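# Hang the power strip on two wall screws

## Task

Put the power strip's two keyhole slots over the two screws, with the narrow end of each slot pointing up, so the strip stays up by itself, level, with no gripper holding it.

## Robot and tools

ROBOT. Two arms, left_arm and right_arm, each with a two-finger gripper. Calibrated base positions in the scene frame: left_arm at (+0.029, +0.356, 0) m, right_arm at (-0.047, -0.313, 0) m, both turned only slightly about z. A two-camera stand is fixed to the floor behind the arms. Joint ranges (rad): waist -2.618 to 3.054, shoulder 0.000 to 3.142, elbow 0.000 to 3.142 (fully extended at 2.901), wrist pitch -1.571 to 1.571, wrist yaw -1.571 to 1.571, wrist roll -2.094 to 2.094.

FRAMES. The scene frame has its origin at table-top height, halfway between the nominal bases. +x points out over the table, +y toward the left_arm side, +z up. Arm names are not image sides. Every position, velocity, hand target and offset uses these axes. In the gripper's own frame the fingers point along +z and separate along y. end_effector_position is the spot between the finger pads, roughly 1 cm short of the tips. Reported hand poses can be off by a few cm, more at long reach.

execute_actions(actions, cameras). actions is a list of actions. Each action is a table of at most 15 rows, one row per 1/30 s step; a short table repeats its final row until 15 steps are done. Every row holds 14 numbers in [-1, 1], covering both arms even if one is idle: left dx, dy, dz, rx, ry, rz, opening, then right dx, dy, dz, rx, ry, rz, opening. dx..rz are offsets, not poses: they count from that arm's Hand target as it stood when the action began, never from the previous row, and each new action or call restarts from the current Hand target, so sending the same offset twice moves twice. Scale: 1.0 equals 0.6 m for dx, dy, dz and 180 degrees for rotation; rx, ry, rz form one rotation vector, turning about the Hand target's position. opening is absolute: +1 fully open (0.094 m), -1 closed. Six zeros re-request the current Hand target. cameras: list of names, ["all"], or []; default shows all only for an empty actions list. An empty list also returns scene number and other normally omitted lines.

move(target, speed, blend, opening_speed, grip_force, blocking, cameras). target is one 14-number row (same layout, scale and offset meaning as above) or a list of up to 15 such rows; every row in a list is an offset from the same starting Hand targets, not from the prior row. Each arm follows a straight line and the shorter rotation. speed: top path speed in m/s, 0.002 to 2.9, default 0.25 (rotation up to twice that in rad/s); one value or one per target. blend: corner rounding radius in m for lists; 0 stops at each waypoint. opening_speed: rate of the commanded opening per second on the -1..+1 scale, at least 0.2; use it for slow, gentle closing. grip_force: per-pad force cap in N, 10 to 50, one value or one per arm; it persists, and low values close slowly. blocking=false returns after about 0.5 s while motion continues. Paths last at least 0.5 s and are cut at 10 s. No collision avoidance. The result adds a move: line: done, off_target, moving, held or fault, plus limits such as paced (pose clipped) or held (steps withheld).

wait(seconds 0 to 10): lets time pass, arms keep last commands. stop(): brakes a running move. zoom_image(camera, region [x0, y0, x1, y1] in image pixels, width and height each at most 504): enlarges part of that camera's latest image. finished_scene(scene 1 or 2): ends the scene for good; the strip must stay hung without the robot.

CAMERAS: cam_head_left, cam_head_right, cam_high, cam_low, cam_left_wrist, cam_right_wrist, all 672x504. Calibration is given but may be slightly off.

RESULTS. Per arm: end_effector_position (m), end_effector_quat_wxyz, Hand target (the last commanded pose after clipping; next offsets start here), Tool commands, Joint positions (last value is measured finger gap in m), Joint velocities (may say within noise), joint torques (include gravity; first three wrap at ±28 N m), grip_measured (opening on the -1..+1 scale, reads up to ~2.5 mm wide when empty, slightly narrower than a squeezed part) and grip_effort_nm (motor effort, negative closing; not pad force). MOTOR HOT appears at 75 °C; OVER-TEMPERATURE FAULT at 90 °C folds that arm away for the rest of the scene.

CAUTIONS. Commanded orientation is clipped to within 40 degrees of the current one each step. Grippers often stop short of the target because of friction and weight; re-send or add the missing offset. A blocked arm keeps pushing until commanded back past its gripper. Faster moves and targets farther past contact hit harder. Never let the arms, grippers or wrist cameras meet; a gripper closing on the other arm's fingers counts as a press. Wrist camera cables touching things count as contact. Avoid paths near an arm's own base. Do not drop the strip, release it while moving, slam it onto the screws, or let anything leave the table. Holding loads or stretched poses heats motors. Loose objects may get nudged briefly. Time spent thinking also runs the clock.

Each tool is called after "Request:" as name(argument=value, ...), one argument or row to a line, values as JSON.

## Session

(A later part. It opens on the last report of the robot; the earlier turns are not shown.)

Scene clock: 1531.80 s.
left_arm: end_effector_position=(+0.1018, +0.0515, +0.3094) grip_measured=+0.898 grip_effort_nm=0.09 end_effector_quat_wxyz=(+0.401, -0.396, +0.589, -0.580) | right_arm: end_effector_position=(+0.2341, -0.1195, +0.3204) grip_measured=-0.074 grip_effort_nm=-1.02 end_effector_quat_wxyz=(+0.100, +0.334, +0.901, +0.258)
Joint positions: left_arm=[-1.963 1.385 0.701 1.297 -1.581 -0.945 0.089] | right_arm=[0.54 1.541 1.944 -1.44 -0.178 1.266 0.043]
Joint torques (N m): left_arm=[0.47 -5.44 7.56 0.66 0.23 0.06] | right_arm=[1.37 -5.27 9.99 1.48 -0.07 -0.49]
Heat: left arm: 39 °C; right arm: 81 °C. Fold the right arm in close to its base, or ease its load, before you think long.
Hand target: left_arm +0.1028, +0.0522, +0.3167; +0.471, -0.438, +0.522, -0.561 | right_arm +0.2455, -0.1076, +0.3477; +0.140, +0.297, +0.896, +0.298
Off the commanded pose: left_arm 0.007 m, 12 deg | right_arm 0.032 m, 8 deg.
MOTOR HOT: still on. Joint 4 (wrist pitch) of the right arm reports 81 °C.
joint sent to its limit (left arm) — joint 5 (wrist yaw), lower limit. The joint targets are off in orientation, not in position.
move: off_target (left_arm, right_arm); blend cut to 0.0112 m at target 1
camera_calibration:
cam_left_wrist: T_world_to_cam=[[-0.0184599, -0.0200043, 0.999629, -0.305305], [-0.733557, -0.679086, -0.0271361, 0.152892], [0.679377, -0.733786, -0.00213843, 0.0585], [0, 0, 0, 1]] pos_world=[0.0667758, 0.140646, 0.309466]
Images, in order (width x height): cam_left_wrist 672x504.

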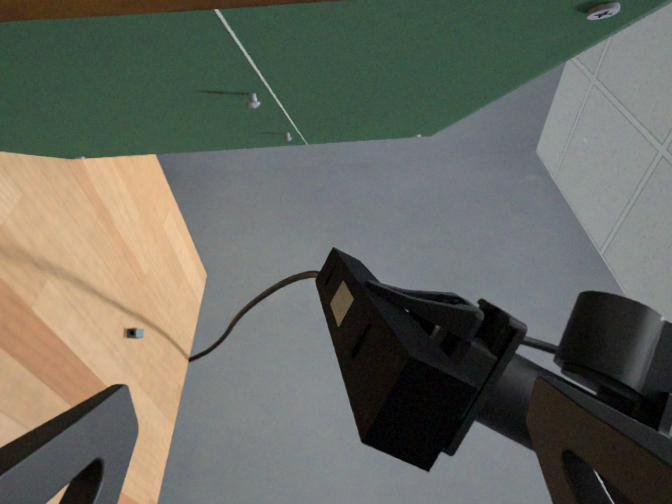

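Request:
zoom_image(
  camera="cam_left_wrist",
  region=[310, 240, 430, 345],
)

Request:
zoom_image(
  camera="cam_left_wrist",
  region=[310, 340, 430, 450],
)

Scaled by 4.200.

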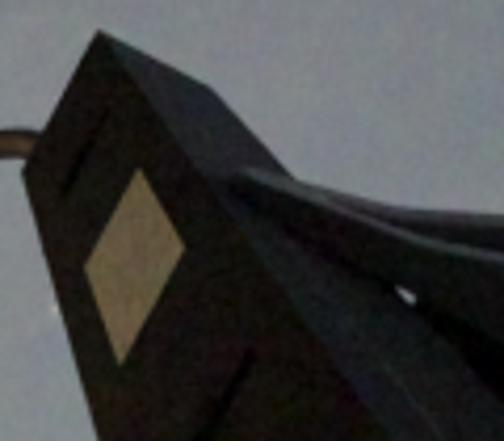

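Scaled by 4.200.

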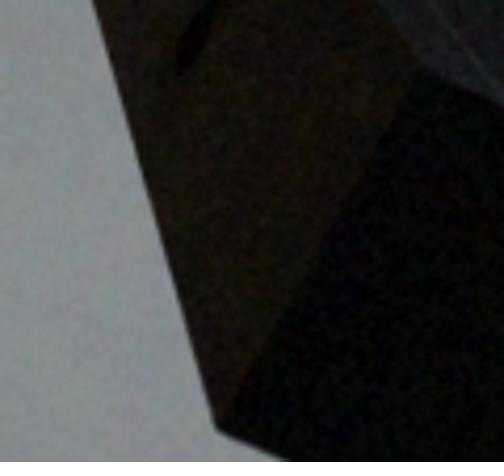

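Request:
wait(
  seconds=8,
)

Request:
move(
  target=[
    [0,0,0,0,0,0,0.9,0.0,0.0,0,0.262,-0.222,0,-0.25],
    [0,0,0,0,0,0,0.9,0.102,0.133,-0.01,0.266,-0.224,0,-0.25],
  ],
  speed=0.3,
)

Scene clock: 1570.97 s.
left_arm: end_effector_position=(+0.1018, +0.0515, +0.3094) grip_measured=+0.898 grip_effort_nm=0.09 end_effector_quat_wxyz=(+0.401, -0.396, +0.589, -0.580) | right_arm: end_effector_position=(+0.2341, -0.1195, +0.3204) grip_measured=-0.074 grip_effort_nm=-1.03 end_effector_quat_wxyz=(+0.100, +0.334, +0.901, +0.258)
Joint positions: left_arm=[-1.963 1.385 0.701 1.297 -1.581 -0.945 0.089] | right_arm=[0.54 1.541 1.944 -1.44 -0.178 1.265 0.043]
Joint torques (N m): left_arm=[0.47 -5.44 7.56 0.66 0.24 0.05] | right_arm=[1.26 -5.33 9.96 1.42 -0.07 -0.51]
Heat: left arm: 39 °C; right arm: 66 °C.
Hand target: left_arm +0.1028, +0.0522, +0.3167; +0.471, -0.438, +0.522, -0.561 | right_arm +0.2455, -0.1076, +0.3477; +0.140, +0.296, +0.896, +0.298
Tool commands: left_gripper/opening=+0.9 right_gripper/opening=-0.25
Off the commanded pose: left_arm 0.007 m, 12 deg | right_arm 0.032 m, 8 deg.
MOTOR HOT: cleared for the motors of the right arm.
wait: 8.00 s; at rest from the start

Scene clock: 1575.30 s.
left_arm: end_effector_position=(+0.1018, +0.0515, +0.3094) grip_measured=+0.898 grip_effort_nm=0.09 end_effector_quat_wxyz=(+0.401, -0.396, +0.589, -0.580) | right_arm: end_effector_position=(+0.3103, -0.0504, +0.2693) grip_measured=-0.074 grip_effort_nm=-1.02 end_effector_quat_wxyz=(+0.270, +0.301, +0.648, +0.645)
Joint positions: left_arm=[-1.963 1.385 0.701 1.297 -1.581 -0.945 0.089] | right_arm=[0.592 1.357 0.701 0.634 -0.182 1.606 0.043]
Joint torques (N m): left_arm=[0.46 -5.44 7.53 0.67 0.24 0.05] | right_arm=[2.02 -5.37 12.66 2.74 -0.54 -0.61]
Heat: left arm: 39 °C; right arm: 68 °C.
Hand target: left_arm +0.1028, +0.0522, +0.3167; +0.471, -0.438, +0.522, -0.561 | right_arm +0.3067, -0.0278, +0.3417; +0.302, +0.209, +0.601, +0.710
Off the commanded pose: left_arm 0.007 m, 12 deg | right_arm 0.076 m, 14 deg.
joint sent to its limit (left arm) — joint 5 (wrist yaw), lower limit. The joint targets are off in orientation, not in position.
move: off_target (left_arm, right_arm)

Request:
execute_actions(
  actions=[
    [[0,0,0,0,0,0,0.9,0.013,0.028,0.05,-0.0065,-0.0077,0,-0.25],[0,0,0,0,0,0,0.9,0.013,0.028,0.05,-0.0065,-0.0077,0,-0.25],[0,0,0,0,0,0,0.9,0.013,0.028,0.05,-0.0065,-0.0077,0,-0.25],[0,0,0,0,0,0,0.9,0.013,0.028,0.05,-0.0065,-0.0077,0,-0.25],[0,0,0,0,0,0,0.9,0.013,0.028,0.0,-0.0065,-0.0077,0,-0.25]],
  ],
)

Scene clock: 1580.77 s.
left_arm: end_effector_position=(+0.1018, +0.0515, +0.3094) grip_measured=+0.898 grip_effort_nm=0.09 end_effector_quat_wxyz=(+0.401, -0.396, +0.589, -0.580) | right_arm: end_effector_position=(+0.3194, -0.0266, +0.2907) grip_measured=-0.074 grip_effort_nm=-1.02 end_effector_quat_wxyz=(+0.284, +0.270, +0.644, +0.657)
Joint positions: left_arm=[-1.963 1.385 0.701 1.297 -1.581 -0.945 0.089] | right_arm=[0.629 1.43 0.8 0.655 -0.169 1.566 0.043]
Joint torques (N m): left_arm=[0.46 -5.42 7.54 0.66 0.24 0.06] | right_arm=[1.13 -5.01 10.45 2.67 -0.47 -0.54]
Heat: left arm: 39 °C; right arm: 72 °C.
Hand target: left_arm +0.1028, +0.0522, +0.3167; +0.471, -0.438, +0.522, -0.561 | right_arm +0.3145, -0.0110, +0.3416; +0.311, +0.198, +0.604, +0.706
Off the commanded pose: left_arm 0.007 m, 12 deg | right_arm 0.054 m, 11 deg.
joint sent to its limit (left arm) — joint 5 (wrist yaw), lower limit. The joint targets are off in orientation, not in position.

Request:
execute_actions(
  actions=[
    [[0,0,0,0,0,0,0.9,-0.011,-0.021,-0.06,0.0025,0.003,0,-0.25],[0,0,0,0,0,0,0.9,-0.011,-0.021,-0.06,0.0025,0.003,0,-0.25],[0,0,0,0,0,0,0.9,-0.011,-0.021,-0.06,0.0025,0.003,0,-0.25],[0,0,0,0,0,0,0.9,-0.011,-0.021,-0.06,0.0025,0.003,0,-0.25],[0,0,0,0,0,0,0.9,-0.011,-0.021,-0.03,0.0025,0.003,0,-0.25]],
  ],
)

Scene clock: 1586.17 s.
left_arm: end_effector_position=(+0.1018, +0.0515, +0.3094) grip_measured=+0.898 grip_effort_nm=0.09 end_effector_quat_wxyz=(+0.401, -0.396, +0.589, -0.580) | right_arm: end_effector_position=(+0.3149, -0.0282, +0.2711) grip_measured=-0.074 grip_effort_nm=-1.03 end_effector_quat_wxyz=(+0.277, +0.263, +0.646, +0.661)
Joint positions: left_arm=[-1.963 1.385 0.701 1.297 -1.581 -0.945 0.089] | right_arm=[0.621 1.451 0.732 0.746 -0.199 1.565 0.043]
Joint torques (N m): left_arm=[0.44 -5.45 7.49 0.66 0.23 0.04] | right_arm=[-0.17 -7.36 8.94 2.6 -0.4 -0.38]
Heat: left arm: 39 °C; right arm: 74 °C.
Hand target: left_arm +0.1028, +0.0522, +0.3167; +0.471, -0.438, +0.522, -0.561 | right_arm +0.3079, -0.0236, +0.3237; +0.308, +0.202, +0.603, +0.708
Off the commanded pose: left_arm 0.007 m, 12 deg | right_arm 0.053 m, 11 deg.
joint sent to its limit (left arm) — joint 5 (wrist yaw), lower limit. The joint targets are off in orientation, not in position.

Request:
execute_actions(
  actions=[
    [[0,0,0,0,0,0,0.9,0.023,0.009,0.025,0.0033,0.0039,0,-0.25],[0,0,0,0,0,0,0.9,0.023,0.009,0.025,0.0033,0.0039,0,-0.25],[0,0,0,0,0,0,0.9,0.023,0.009,0.025,0.0033,0.0039,0,-0.25],[0,0,0,0,0,0,0.9,0.023,0.009,0.025,0.0033,0.0039,0,-0.25],[0,0,0,0,0,0,0.9,0.023,0.009,0.0,0.0033,0.0039,0,-0.25]],
  ],
  cameras=["cam_left_wrist","cam_head_right"],
)

Request:
zoom_image(
  camera="cam_left_wrist",
  region=[160, 50, 350, 220],
)

Request:
zoom_image(
  camera="cam_head_right",
  region=[250, 230, 360, 340],
)

Scene clock: 1595.33 s.
left_arm: end_effector_position=(+0.1018, +0.0515, +0.3094) grip_measured=+0.898 grip_effort_nm=0.09 end_effector_quat_wxyz=(+0.401, -0.396, +0.589, -0.580) | right_arm: end_effector_position=(+0.3231, -0.0301, +0.2751) grip_measured=-0.074 grip_effort_nm=-1.02 end_effector_quat_wxyz=(+0.278, +0.269, +0.642, +0.662)
Joint positions: left_arm=[-1.963 1.385 0.701 1.297 -1.581 -0.945 0.089] | right_arm=[0.606 1.467 0.758 0.741 -0.202 1.576 0.043]
Joint torques (N m): left_arm=[0.46 -5.44 7.54 0.66 0.23 0.05] | right_arm=[0.31 -4.9 10.51 2.67 -0.43 -0.28]
Heat: left arm: 39 °C; right arm: 77 °C. Fold the right arm in close to its base, or ease its load, before you think long.
Hand target: left_arm +0.1028, +0.0522, +0.3167; +0.471, -0.438, +0.522, -0.561 | right_arm +0.3217, -0.0182, +0.3238; +0.303, +0.208, +0.601, +0.710
Off the commanded pose: left_arm 0.007 m, 12 deg | right_arm 0.050 m, 10 deg.
MOTOR HOT: joint 4 (wrist pitch) of the right arm reports 77 °C; the controller's stop level is 90 °C. To cool a motor, set the load down, stop pushing, or move to a pose that needs little force.
joint sent to its limit (left arm) — joint 5 (wrist yaw), lower limit. The joint targets are off in orientation, not in position.
camera_calibration:
cam_left_wrist: T_world_to_cam=[[-0.0184599, -0.0200043, 0.999629, -0.305305], [-0.733557, -0.679086, -0.0271361, 0.152892], [0.679377, -0.733786, -0.00213843, 0.0585], [0, 0, 0, 1]] pos_world=[0.0667758, 0.140646, 0.309466]
Images, in order (width x height): cam_head_right 672x504, cam_left_wrist 672x504.

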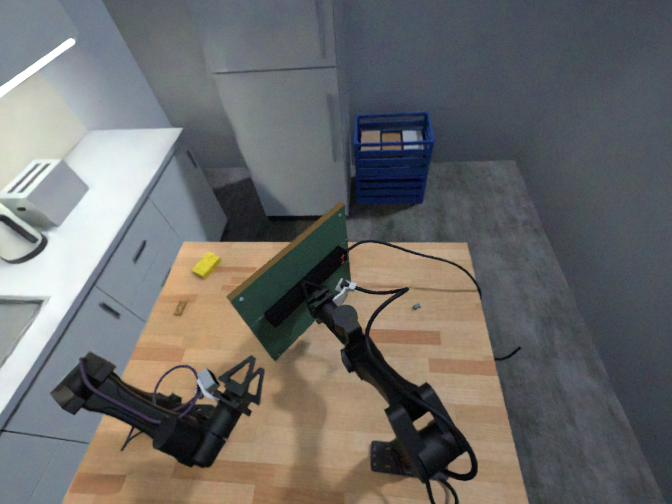

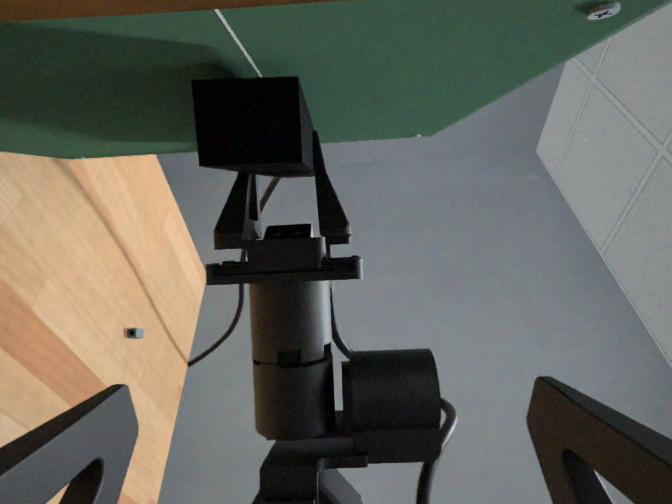

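Scaled by 2.653.

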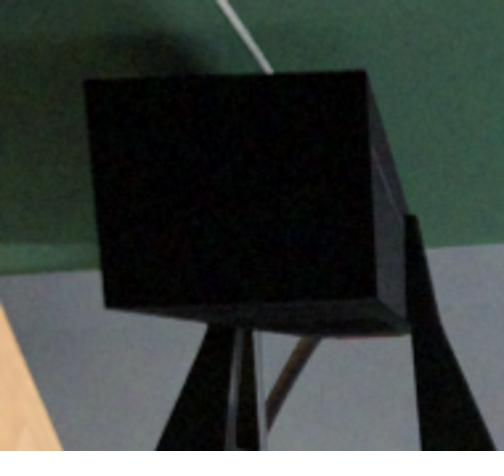

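Scaled by 4.582.

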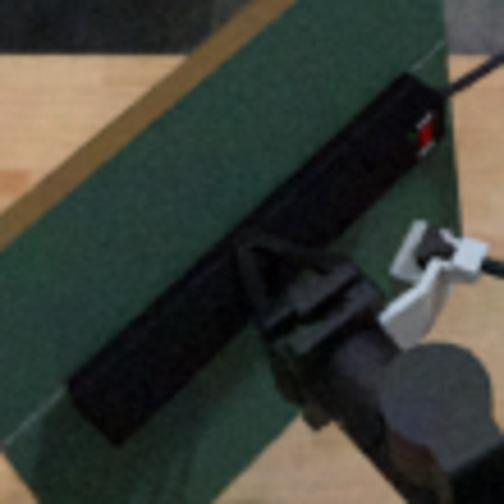

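Request:
execute_actions(
  actions=[
    [[0,0,0,0,0,0,0.9,-0.026,-0.010,-0.005,0,0,0,-0.25]],
    [[0,0,0,0,0,0,0.9,0.014,0.018,0.0,0,0,0,-0.25]],
  ],
  cameras=["cam_left_wrist"],
)

Request:
zoom_image(
  camera="cam_left_wrist",
  region=[160, 50, 350, 220],
)

Scene clock: 1601.87 s.
left_arm: end_effector_position=(+0.1018, +0.0515, +0.3094) grip_measured=+0.898 grip_effort_nm=0.09 end_effector_quat_wxyz=(+0.401, -0.396, +0.589, -0.580) | right_arm: end_effector_position=(+0.3221, -0.0287, +0.2735) grip_measured=-0.074 grip_effort_nm=-1.02 end_effector_quat_wxyz=(+0.281, +0.269, +0.639, +0.663)
Joint positions: left_arm=[-1.963 1.385 0.701 1.297 -1.581 -0.945 0.089] | right_arm=[0.615 1.474 0.749 0.764 -0.189 1.576 0.043]
Joint torques (N m): left_arm=[0.43 -5.42 7.53 0.66 0.24 0.06] | right_arm=[2.14 -5.87 9.58 2.6 -0.34 -0.35]
Heat: left arm: 39 °C; right arm: 77 °C. Fold the right arm in close to its base, or ease its load, before you think long.
Hand target: left_arm +0.1028, +0.0522, +0.3167; +0.471, -0.438, +0.522, -0.561 | right_arm +0.3145, -0.0135, +0.3208; +0.303, +0.208, +0.601, +0.710
Off the commanded pose: left_arm 0.007 m, 12 deg | right_arm 0.050 m, 10 deg.
MOTOR HOT: still on. Joint 4 (wrist pitch) of the right arm reports 77 °C.
joint sent to its limit (left arm) — joint 5 (wrist yaw), lower limit. The joint targets are off in orientation, not in position.
camera_calibration:
cam_left_wrist: T_world_to_cam=[[-0.0184599, -0.0200043, 0.999629, -0.305305], [-0.733557, -0.679086, -0.0271361, 0.152892], [0.679377, -0.733786, -0.00213843, 0.0585], [0, 0, 0, 1]] pos_world=[0.0667758, 0.140646, 0.309466]
Images, in order (width x height): cam_left_wrist 672x504.

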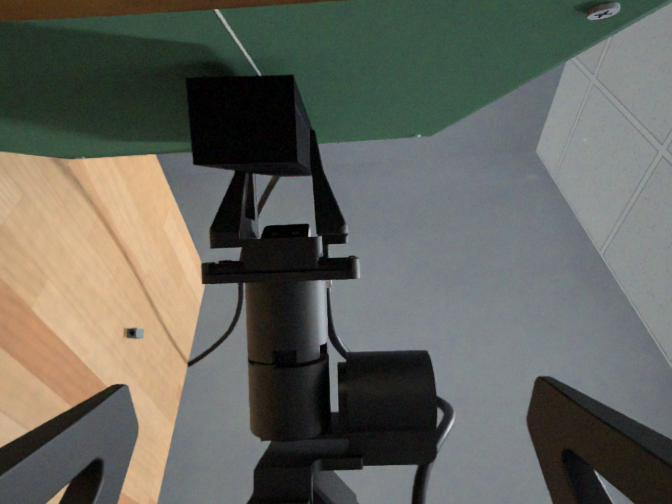

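Scaled by 2.653.

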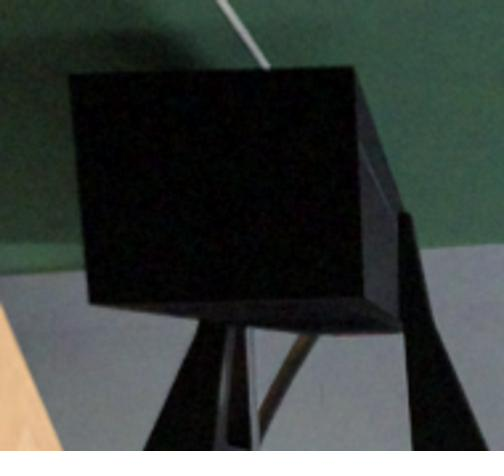

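Request:
execute_actions(
  actions=[
    [[0,0,0,0,0,0,0.9,0.013,0.015,0.01,0,0,0,-0.25],[0,0,0,0,0,0,0.9,0.013,0.015,0.01,0,0,0,-0.25],[0,0,0,0,0,0,0.9,0.013,0.015,0.01,0,0,0,-0.25],[0,0,0,0,0,0,0.9,0.013,0.015,-0.01,0,0,0,-0.25],[0,0,0,0,0,0,0.9,0.013,0.015,-0.01,0,0,0,-0.25],[0,0,0,0,0,0,0.9,0.013,0.015,-0.01,0,0,0,-0.25],[0,0,0,0,0,0,0.9,0.009,0.018,0.0,0,0,0.01,-0.25],[0,0,0,0,0,0,0.9,0.009,0.018,0.0,0,0,0.01,-0.25],[0,0,0,0,0,0,0.9,0.009,0.018,0.0,0,0,0.01,-0.25],[0,0,0,0,0,0,0.9,0.017,0.012,0.0,0,0,-0.01,-0.25],[0,0,0,0,0,0,0.9,0.017,0.012,0.0,0,0,-0.01,-0.25],[0,0,0,0,0,0,0.9,0.017,0.012,0.0,0,0,-0.01,-0.25],[0,0,0,0,0,0,0.9,0.013,0.015,0.0,0,0,0,-0.25]],
  ],
  cameras=["cam_left_wrist","cam_head_right"],
)

Request:
zoom_image(
  camera="cam_left_wrist",
  region=[160, 50, 350, 220],
)

Request:
zoom_image(
  camera="cam_head_right",
  region=[250, 230, 360, 340],
)

Scene clock: 1611.93 s.
left_arm: end_effector_position=(+0.1018, +0.0515, +0.3094) grip_measured=+0.898 grip_effort_nm=0.09 end_effector_quat_wxyz=(+0.401, -0.396, +0.589, -0.580) | right_arm: end_effector_position=(+0.3236, -0.0269, +0.2732) grip_measured=-0.074 grip_effort_nm=-1.02 end_effector_quat_wxyz=(+0.281, +0.269, +0.638, +0.664)
Joint positions: left_arm=[-1.963 1.385 0.701 1.297 -1.581 -0.945 0.089] | right_arm=[0.618 1.484 0.754 0.773 -0.186 1.578 0.043]
Joint torques (N m): left_arm=[0.46 -5.44 7.51 0.66 0.24 0.06] | right_arm=[2.89 -3.84 12.14 2.57 -0.3 -0.4]
Heat: left arm: 39 °C; right arm: 77 °C. Fold the right arm in close to its base, or ease its load, before you think long.
Hand target: left_arm +0.1028, +0.0522, +0.3167; +0.471, -0.438, +0.522, -0.561 | right_arm +0.3222, -0.0043, +0.3207; +0.303, +0.208, +0.601, +0.710
Off the commanded pose: left_arm 0.007 m, 12 deg | right_arm 0.053 m, 10 deg.
MOTOR HOT: still on. Joint 4 (wrist pitch) of the right arm reports 77 °C.
joint sent to its limit (left arm) — joint 5 (wrist yaw), lower limit. The joint targets are off in orientation, not in position.
camera_calibration:
cam_left_wrist: T_world_to_cam=[[-0.0184599, -0.0200043, 0.999629, -0.305305], [-0.733557, -0.679086, -0.0271361, 0.152892], [0.679377, -0.733786, -0.00213843, 0.0585], [0, 0, 0, 1]] pos_world=[0.0667758, 0.140646, 0.309466]
Images, in order (width x height): cam_head_right 672x504, cam_left_wrist 672x504.

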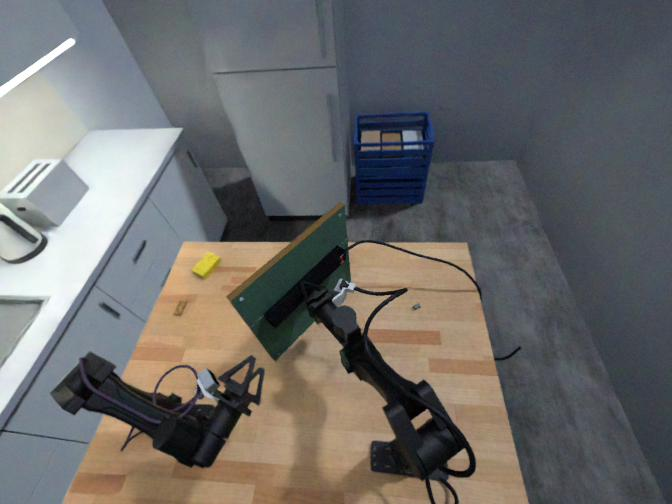

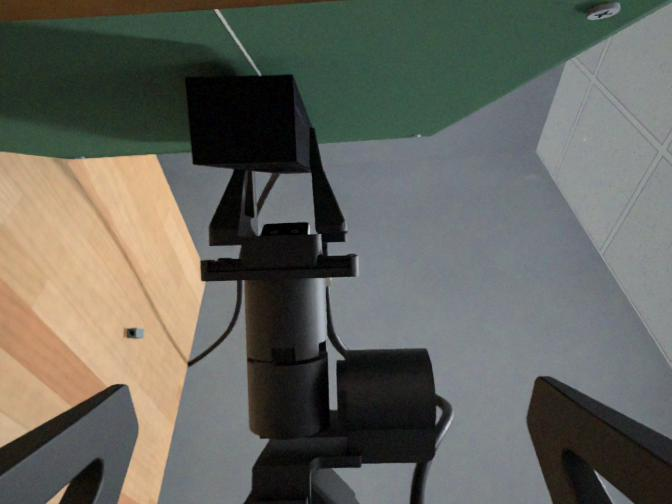

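Scaled by 2.653.

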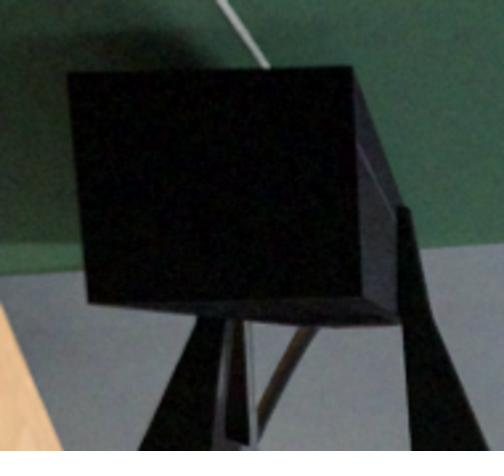

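Scaled by 4.582.

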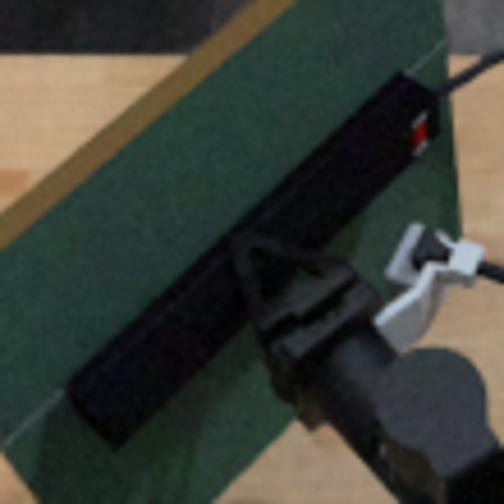

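Request:
execute_actions(
  actions=[
    [[0,0,0,0,0,0,0.9,0.002,0.003,0.0,-0.009,-0.0107,-0.015,-0.25],[0,0,0,0,0,0,0.9,0.002,0.003,0.0,-0.009,-0.0107,-0.015,-0.25],[0,0,0,0,0,0,0.9,0.002,0.003,0.0,-0.009,-0.0107,-0.015,-0.25],[0,0,0,0,0,0,0.9,0.002,0.003,0.0,-0.009,-0.0107,-0.015,-0.25],[0,0,0,0,0,0,0.9,0.002,0.003,0.0,-0.009,-0.0107,-0.015,-0.25],[0,0,0,0,0,0,0.9,0.002,0.003,0.0,0,0,-0.015,-0.25]],
  ],
)

Request:
execute_actions(
  actions=[
    [[0,0,0,0,0,0,0.9,0.002,0.003,0.01,0.009,0.0107,0,-0.25],[0,0,0,0,0,0,0.9,0.002,0.003,0.01,0.009,0.0107,0,-0.25],[0,0,0,0,0,0,0.9,0.002,0.003,0.01,0.009,0.0107,0,-0.25],[0,0,0,0,0,0,0.9,0.002,0.003,0.01,0.009,0.0107,0,-0.25],[0,0,0,0,0,0,0.9,0.002,0.003,0.01,0.009,0.0107,0,-0.25],[0,0,0,0,0,0,0.9,0.002,0.003,0.0,0,0,0,-0.25]],
  ],
  cameras=["cam_left_wrist","cam_head_right"],
)

Request:
zoom_image(
  camera="cam_left_wrist",
  region=[160, 50, 350, 220],
)

Request:
zoom_image(
  camera="cam_head_right",
  region=[250, 230, 360, 340],
)

Scene clock: 1625.40 s.
left_arm: end_effector_position=(+0.1018, +0.0515, +0.3094) grip_measured=+0.898 grip_effort_nm=0.09 end_effector_quat_wxyz=(+0.401, -0.396, +0.589, -0.580) | right_arm: end_effector_position=(+0.3242, -0.0271, +0.2732) grip_measured=-0.074 grip_effort_nm=-1.02 end_effector_quat_wxyz=(+0.289, +0.277, +0.635, +0.660)
Joint positions: left_arm=[-1.963 1.385 0.701 1.297 -1.581 -0.945 0.089] | right_arm=[0.63 1.482 0.754 0.768 -0.15 1.576 0.043]
Joint torques (N m): left_arm=[0.44 -5.42 7.53 0.66 0.24 0.05] | right_arm=[4.31 -3.74 12.16 2.51 0.1 -0.43]
Heat: left arm: 39 °C; right arm: 77 °C. Fold the right arm in close to its base, or ease its load, before you think long.
Hand target: left_arm +0.1028, +0.0522, +0.3167; +0.471, -0.438, +0.522, -0.561 | right_arm +0.3235, -0.0026, +0.3207; +0.320, +0.222, +0.596, +0.702
Off the commanded pose: left_arm 0.007 m, 12 deg | right_arm 0.053 m, 10 deg.
MOTOR HOT: still on. Joint 4 (wrist pitch) of the right arm reports 77 °C.
joint sent to its limit (left arm) — joint 5 (wrist yaw), lower limit. The joint targets are off in orientation, not in position.

Scene clock: 1626.10 s.
left_arm: end_effector_position=(+0.1018, +0.0515, +0.3094) grip_measured=+0.898 grip_effort_nm=0.09 end_effector_quat_wxyz=(+0.401, -0.396, +0.589, -0.580) | right_arm: end_effector_position=(+0.3239, -0.0269, +0.2730) grip_measured=-0.074 grip_effort_nm=-1.02 end_effector_quat_wxyz=(+0.291, +0.281, +0.635, +0.659)
Joint positions: left_arm=[-1.963 1.385 0.701 1.297 -1.581 -0.945 0.089] | right_arm=[0.636 1.48 0.754 0.763 -0.136 1.577 0.043]
Joint torques (N m): left_arm=[0.43 -5.48 7.54 0.66 0.24 0.05] | right_arm=[4.03 -3.21 12.62 2.56 -0.02 -0.45]
Heat: left arm: 39 °C; right arm: 77 °C. Fold the right arm in close to its base, or ease its load, before you think long.
Hand target: left_arm +0.1028, +0.0522, +0.3167; +0.471, -0.438, +0.522, -0.561 | right_arm +0.3247, -0.0008, +0.3207; +0.320, +0.222, +0.596, +0.702
Off the commanded pose: left_arm 0.007 m, 12 deg | right_arm 0.054 m, 10 deg.
MOTOR HOT: still on. Joint 4 (wrist pitch) of the right arm reports 77 °C.
joint sent to its limit (left arm) — joint 5 (wrist yaw), lower limit. The joint targets are off in orientation, not in position.
camera_calibration:
cam_left_wrist: T_world_to_cam=[[-0.0184599, -0.0200043, 0.999629, -0.305305], [-0.733557, -0.679086, -0.0271361, 0.152892], [0.679377, -0.733786, -0.00213843, 0.0585], [0, 0, 0, 1]] pos_world=[0.0667758, 0.140646, 0.309466]
Images, in order (width x height): cam_head_right 672x504, cam_left_wrist 672x504.

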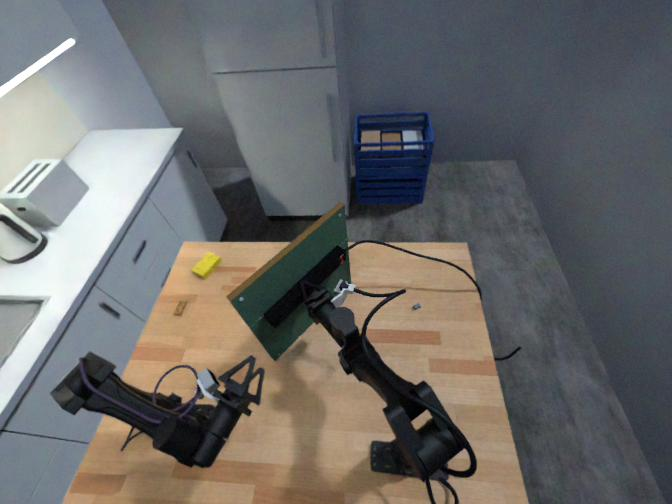

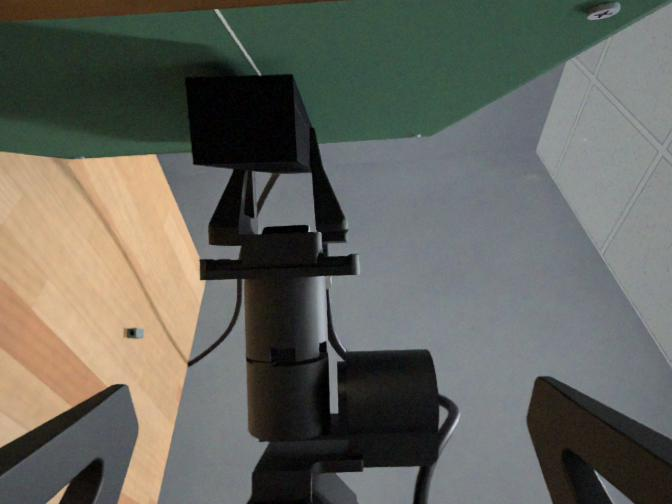

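Scaled by 2.653.

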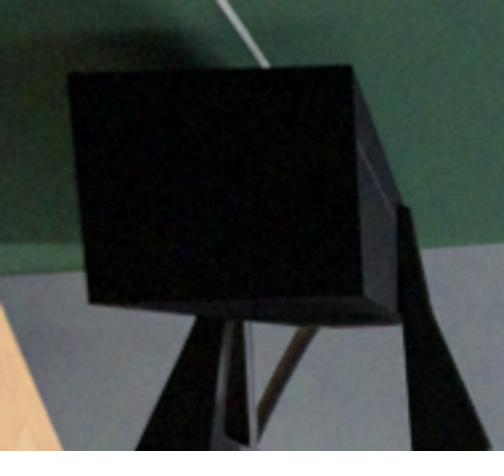

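Scaled by 4.582.

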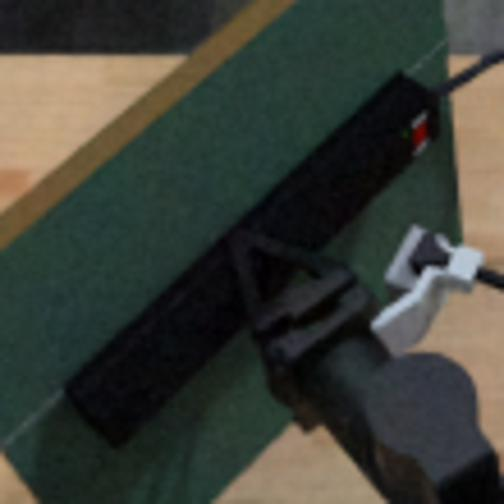

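Request:
execute_actions(
  actions=[
    [[0,0,0,0,0,0,0.9,-0.026,-0.032,0.0,0,0,0,-0.25]],
  ],
  cameras=["cam_left_wrist","cam_head_right"],
)

Request:
zoom_image(
  camera="cam_left_wrist",
  region=[160, 50, 350, 220],
)

Request:
zoom_image(
  camera="cam_head_right",
  region=[250, 230, 360, 340],
)

Scene clock: 1633.43 s.
left_arm: end_effector_position=(+0.1018, +0.0515, +0.3094) grip_measured=+0.898 grip_effort_nm=0.09 end_effector_quat_wxyz=(+0.401, -0.396, +0.589, -0.580) | right_arm: end_effector_position=(+0.3229, -0.0278, +0.2731) grip_measured=-0.074 grip_effort_nm=-1.02 end_effector_quat_wxyz=(+0.291, +0.280, +0.635, +0.659)
Joint positions: left_arm=[-1.963 1.385 0.701 1.297 -1.581 -0.945 0.089] | right_arm=[0.636 1.475 0.749 0.763 -0.136 1.576 0.043]
Joint torques (N m): left_arm=[0.46 -5.44 7.51 0.67 0.24 0.05] | right_arm=[1.96 -8.2 7.49 2.54 -0.18 -0.45]
Heat: left arm: 39 °C; right arm: 77 °C. Fold the right arm in close to its base, or ease its load, before you think long.
Hand target: left_arm +0.1028, +0.0522, +0.3167; +0.471, -0.438, +0.522, -0.561 | right_arm +0.3092, -0.0200, +0.3206; +0.320, +0.222, +0.596, +0.702
Off the commanded pose: left_arm 0.007 m, 12 deg | right_arm 0.050 m, 10 deg.
MOTOR HOT: still on. Joint 4 (wrist pitch) of the right arm reports 77 °C.
joint sent to its limit (left arm) — joint 5 (wrist yaw), lower limit. The joint targets are off in orientation, not in position.
camera_calibration:
cam_left_wrist: T_world_to_cam=[[-0.0184599, -0.0200043, 0.999629, -0.305305], [-0.733557, -0.679086, -0.0271361, 0.152892], [0.679377, -0.733786, -0.00213843, 0.0585], [0, 0, 0, 1]] pos_world=[0.0667758, 0.140646, 0.309466]
Images, in order (width x height): cam_head_right 672x504, cam_left_wrist 672x504.

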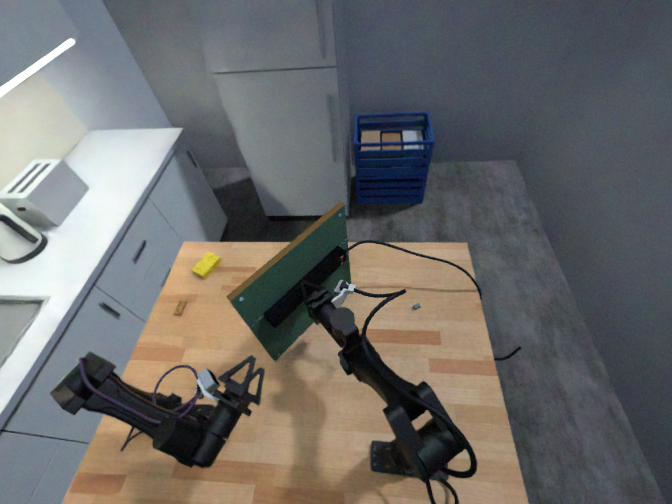

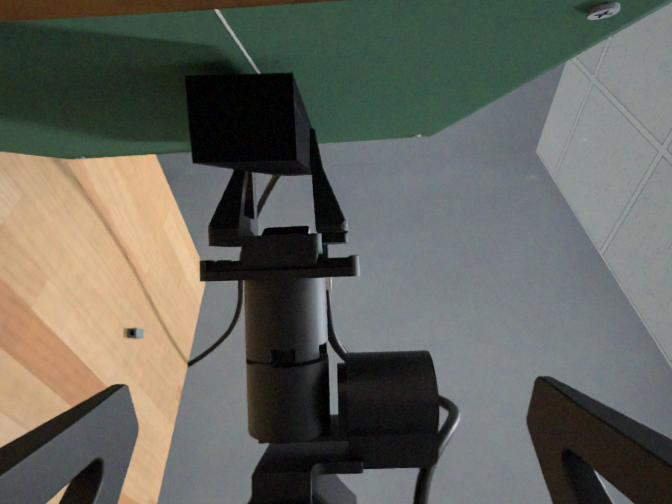

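Scaled by 2.653.

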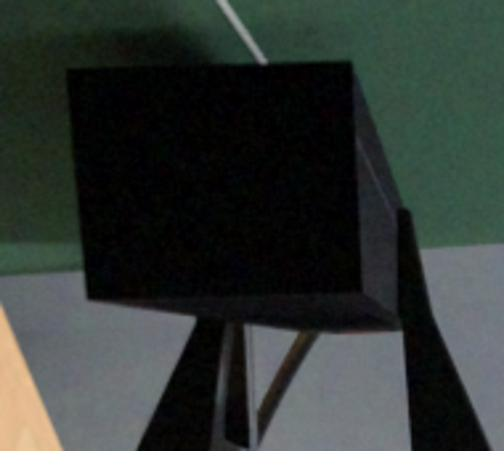

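Scaled by 4.582.

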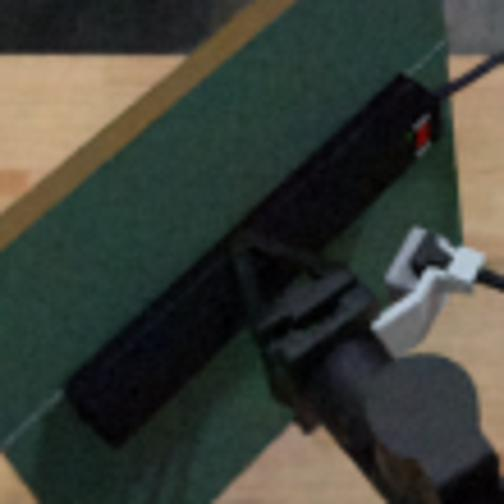

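Request:
execute_actions(
  actions=[
    [[0,0,0,0,0,0,0.9,0.035,0.043,0.0,0,0,0.0,-0.25]],
  ],
  cameras=["cam_left_wrist","cam_head_right"],
)

Request:
zoom_image(
  camera="cam_left_wrist",
  region=[160, 50, 350, 220],
)

Scene clock: 1638.93 s.
left_arm: end_effector_position=(+0.1018, +0.0515, +0.3094) grip_measured=+0.898 grip_effort_nm=0.09 end_effector_quat_wxyz=(+0.401, -0.396, +0.589, -0.580) | right_arm: end_effector_position=(+0.3240, -0.0267, +0.2729) grip_measured=-0.074 grip_effort_nm=-1.02 end_effector_quat_wxyz=(+0.294, +0.281, +0.633, +0.659)
Joint positions: left_arm=[-1.963 1.385 0.701 1.297 -1.581 -0.945 0.089] | right_arm=[0.64 1.483 0.751 0.773 -0.127 1.575 0.043]
Joint torques (N m): left_arm=[0.44 -5.42 7.54 0.65 0.24 0.05] | right_arm=[4.44 -1.77 14.46 2.46 -0.03 -0.48]
Heat: left arm: 39 °C; right arm: 77 °C. Fold the right arm in close to its base, or ease its load, before you think long.
Hand target: left_arm +0.1028, +0.0522, +0.3167; +0.471, -0.438, +0.522, -0.561 | right_arm +0.3301, +0.0058, +0.3206; +0.320, +0.222, +0.596, +0.702
Off the commanded pose: left_arm 0.007 m, 12 deg | right_arm 0.058 m, 10 deg.
MOTOR HOT: still on. Joint 4 (wrist pitch) of the right arm reports 77 °C.
joint sent to its limit (left arm) — joint 5 (wrist yaw), lower limit. The joint targets are off in orientation, not in position.
camera_calibration:
cam_left_wrist: T_world_to_cam=[[-0.0184599, -0.0200043, 0.999629, -0.305305], [-0.733557, -0.679086, -0.0271361, 0.152892], [0.679377, -0.733786, -0.00213843, 0.0585], [0, 0, 0, 1]] pos_world=[0.0667758, 0.140646, 0.309466]
Images, in order (width x height): cam_head_right 672x504, cam_left_wrist 672x504.

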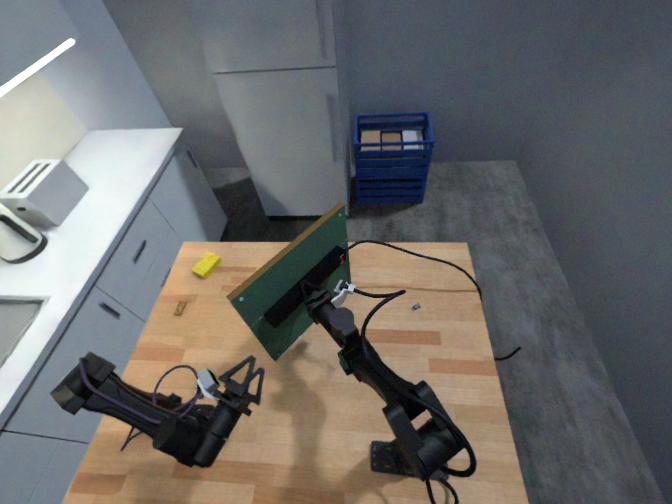

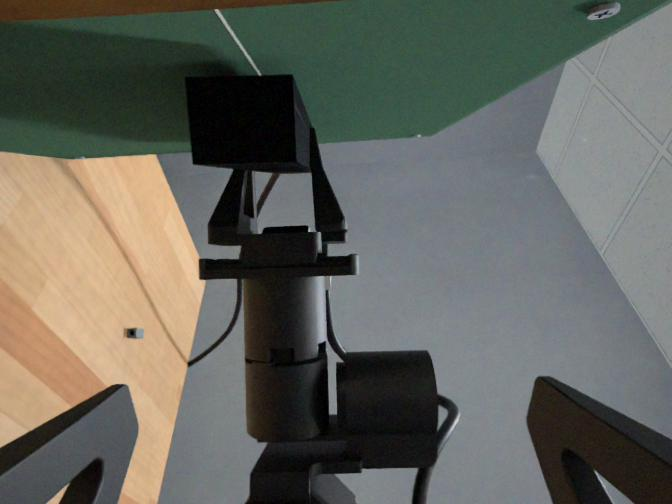

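Scaled by 2.653.

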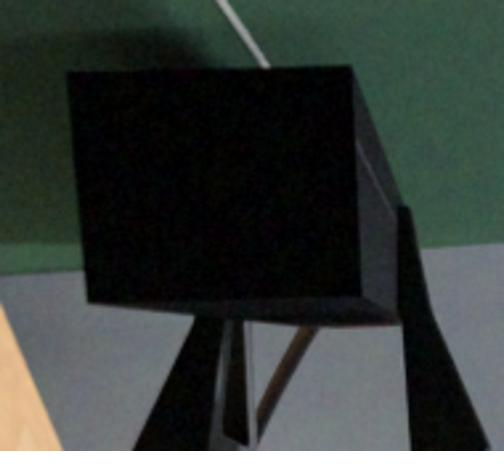

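Request:
move(
  target=[
    [0,0,0,0,0,0,0.9,-0.008,-0.010,0,0.025,0.030,-0.02,-0.25],
  ],
  speed=0.1,
  cameras=["cam_left_wrist"],
)

Request:
zoom_image(
  camera="cam_left_wrist",
  region=[160, 50, 350, 220],
)

Request:
move(
  target=[
    [0,0,0,0,0,0,0.9,0,0,0,-0.05,-0.06,0,-0.25],
  ],
  speed=0.1,
  cameras=["cam_left_wrist"],
)

Request:
zoom_image(
  camera="cam_left_wrist",
  region=[160, 50, 350, 220],
)

Scene clock: 1649.53 s.
left_arm: end_effector_position=(+0.1018, +0.0515, +0.3094) grip_measured=+0.898 grip_effort_nm=0.09 end_effector_quat_wxyz=(+0.401, -0.396, +0.589, -0.580) | right_arm: end_effector_position=(+0.3242, -0.0267, +0.2726) grip_measured=-0.074 grip_effort_nm=-1.03 end_effector_quat_wxyz=(+0.314, +0.315, +0.619, +0.648)
Joint positions: left_arm=[-1.963 1.385 0.701 1.297 -1.581 -0.945 0.089] | right_arm=[0.692 1.478 0.751 0.763 0.01 1.589 0.043]
Joint torques (N m): left_arm=[0.44 -5.42 7.51 0.67 0.24 0.06] | right_arm=[3.4 -3.67 13.37 2.23 -0.25 0.39]
Heat: left arm: 39 °C; right arm: 77 °C. Fold the right arm in close to its base, or ease its load, before you think long.
Hand target: left_arm +0.1028, +0.0522, +0.3167; +0.471, -0.438, +0.522, -0.561 | right_arm +0.3253, -0.0002, +0.3205; +0.304, +0.286, +0.575, +0.703
Off the commanded pose: left_arm 0.007 m, 12 deg | right_arm 0.055 m, 9 deg.
MOTOR HOT: still on. Joint 4 (wrist pitch) of the right arm reports 77 °C.
joint sent to its limit (left arm) — joint 5 (wrist yaw), lower limit. The joint targets are off in orientation, not in position.
move: off_target (left_arm, right_arm)
camera_calibration:
cam_left_wrist: T_world_to_cam=[[-0.0184599, -0.0200043, 0.999629, -0.305305], [-0.733557, -0.679086, -0.0271361, 0.152892], [0.679377, -0.733786, -0.00213843, 0.0585], [0, 0, 0, 1]] pos_world=[0.0667758, 0.140646, 0.309466]
Images, in order (width x height): cam_left_wrist 672x504.

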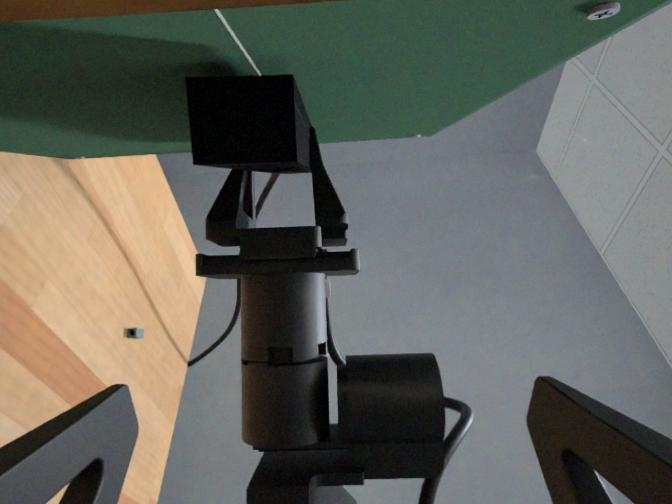

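Scaled by 2.653.

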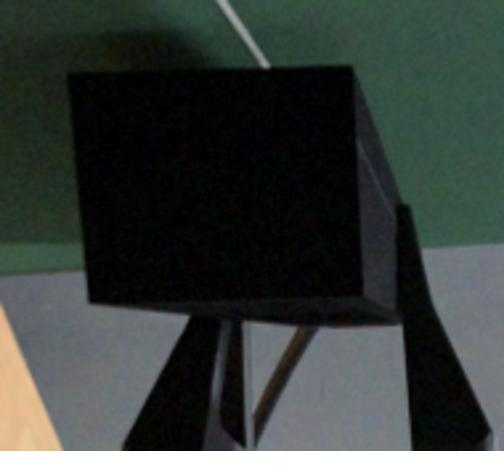

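Scene clock: 1651.03 s.
left_arm: end_effector_position=(+0.1018, +0.0515, +0.3094) grip_measured=+0.898 grip_effort_nm=0.09 end_effector_quat_wxyz=(+0.401, -0.396, +0.589, -0.580) | right_arm: end_effector_position=(+0.3239, -0.0265, +0.2744) grip_measured=-0.074 grip_effort_nm=-1.02 end_effector_quat_wxyz=(+0.329, +0.299, +0.624, +0.643)
Joint positions: left_arm=[-1.963 1.385 0.701 1.297 -1.581 -0.945 0.089] | right_arm=[0.692 1.477 0.751 0.769 0.008 1.544 0.043]
Joint torques (N m): left_arm=[0.42 -5.46 7.53 0.67 0.25 0.05] | right_arm=[1.63 -2.61 12.33 2.71 -0.58 -1.54]
Heat: left arm: 39 °C; right arm: 77 °C. Fold the right arm in close to its base, or ease its load, before you think long.
Hand target: left_arm +0.1028, +0.0522, +0.3167; +0.471, -0.438, +0.522, -0.561 | right_arm +0.3253, -0.0003, +0.3206; +0.378, +0.194, +0.598, +0.680
Off the commanded pose: left_arm 0.007 m, 12 deg | right_arm 0.053 m, 14 deg.
MOTOR HOT: still on. Joint 4 (wrist pitch) of the right arm reports 77 °C.
joint sent to its limit (left arm) — joint 5 (wrist yaw), lower limit. The joint targets are off in orientation, not in position.
move: off_target (left_arm, right_arm)
camera_calibration:
cam_left_wrist: T_world_to_cam=[[-0.0184599, -0.0200043, 0.999629, -0.305305], [-0.733557, -0.679086, -0.0271361, 0.152892], [0.679377, -0.733786, -0.00213843, 0.0585], [0, 0, 0, 1]] pos_world=[0.0667758, 0.140646, 0.309466]
Images, in order (width x height): cam_left_wrist 672x504.

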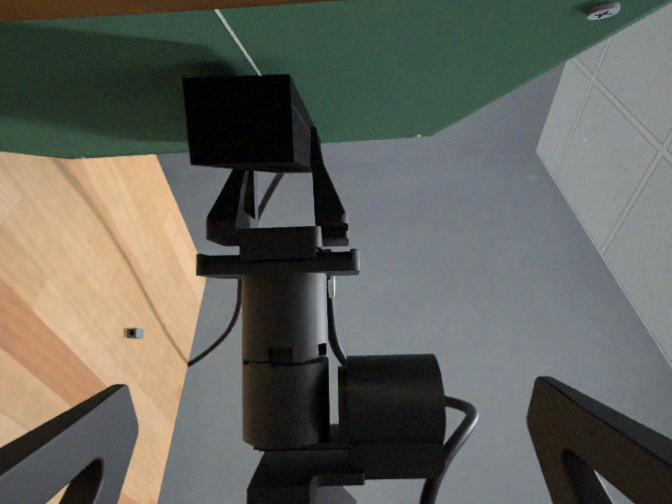

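Scaled by 2.653.

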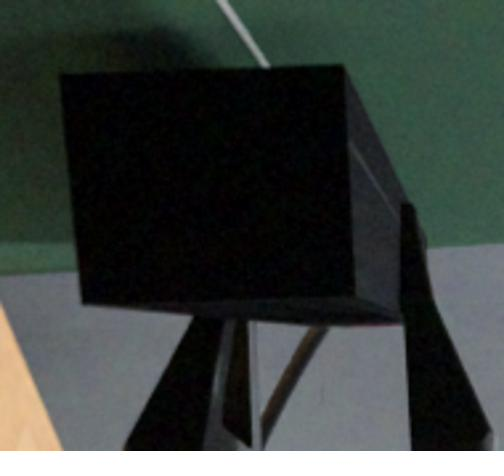

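Request:
move(
  target=[
    [0,0,0,0,0,0,0.9,-0.006,-0.008,0,0.07,0.084,-0.02,-0.25],
  ],
  speed=0.1,
  cameras=["cam_left_wrist"],
)

Request:
zoom_image(
  camera="cam_left_wrist",
  region=[160, 50, 350, 220],
)

Scene clock: 1656.93 s.
left_arm: end_effector_position=(+0.1018, +0.0515, +0.3094) grip_measured=+0.898 grip_effort_nm=0.09 end_effector_quat_wxyz=(+0.401, -0.396, +0.589, -0.580) | right_arm: end_effector_position=(+0.3242, -0.0271, +0.2721) grip_measured=-0.074 grip_effort_nm=-1.03 end_effector_quat_wxyz=(+0.331, +0.343, +0.607, +0.636)
Joint positions: left_arm=[-1.963 1.385 0.701 1.297 -1.581 -0.945 0.089] | right_arm=[0.736 1.477 0.757 0.749 0.126 1.601 0.043]
Joint torques (N m): left_arm=[0.43 -5.42 7.53 0.66 0.23 0.05] | right_arm=[2.58 -5.89 13.44 1.84 -0.21 1.1]
Heat: left arm: 39 °C; right arm: 78 °C. Fold the right arm in close to its base, or ease its load, before you think long.
Hand target: left_arm +0.1028, +0.0522, +0.3167; +0.471, -0.438, +0.522, -0.561 | right_arm +0.3217, -0.0050, +0.3207; +0.294, +0.340, +0.558, +0.698
Off the commanded pose: left_arm 0.007 m, 12 deg | right_arm 0.053 m, 10 deg.
MOTOR HOT: still on. Joint 4 (wrist pitch) of the right arm reports 78 °C.
joint sent to its limit (left arm) — joint 5 (wrist yaw), lower limit. The joint targets are off in orientation, not in position.
move: off_target (left_arm, right_arm)
camera_calibration:
cam_left_wrist: T_world_to_cam=[[-0.0184599, -0.0200043, 0.999629, -0.305305], [-0.733557, -0.679086, -0.0271361, 0.152892], [0.679377, -0.733786, -0.00213843, 0.0585], [0, 0, 0, 1]] pos_world=[0.0667758, 0.140646, 0.309466]
Images, in order (width x height): cam_left_wrist 672x504.

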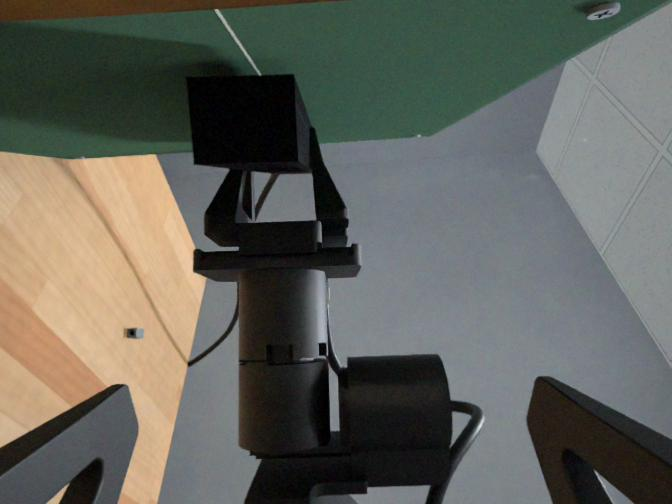

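Scaled by 2.653.

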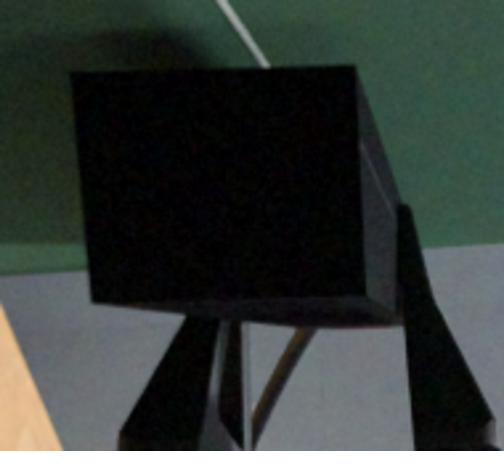

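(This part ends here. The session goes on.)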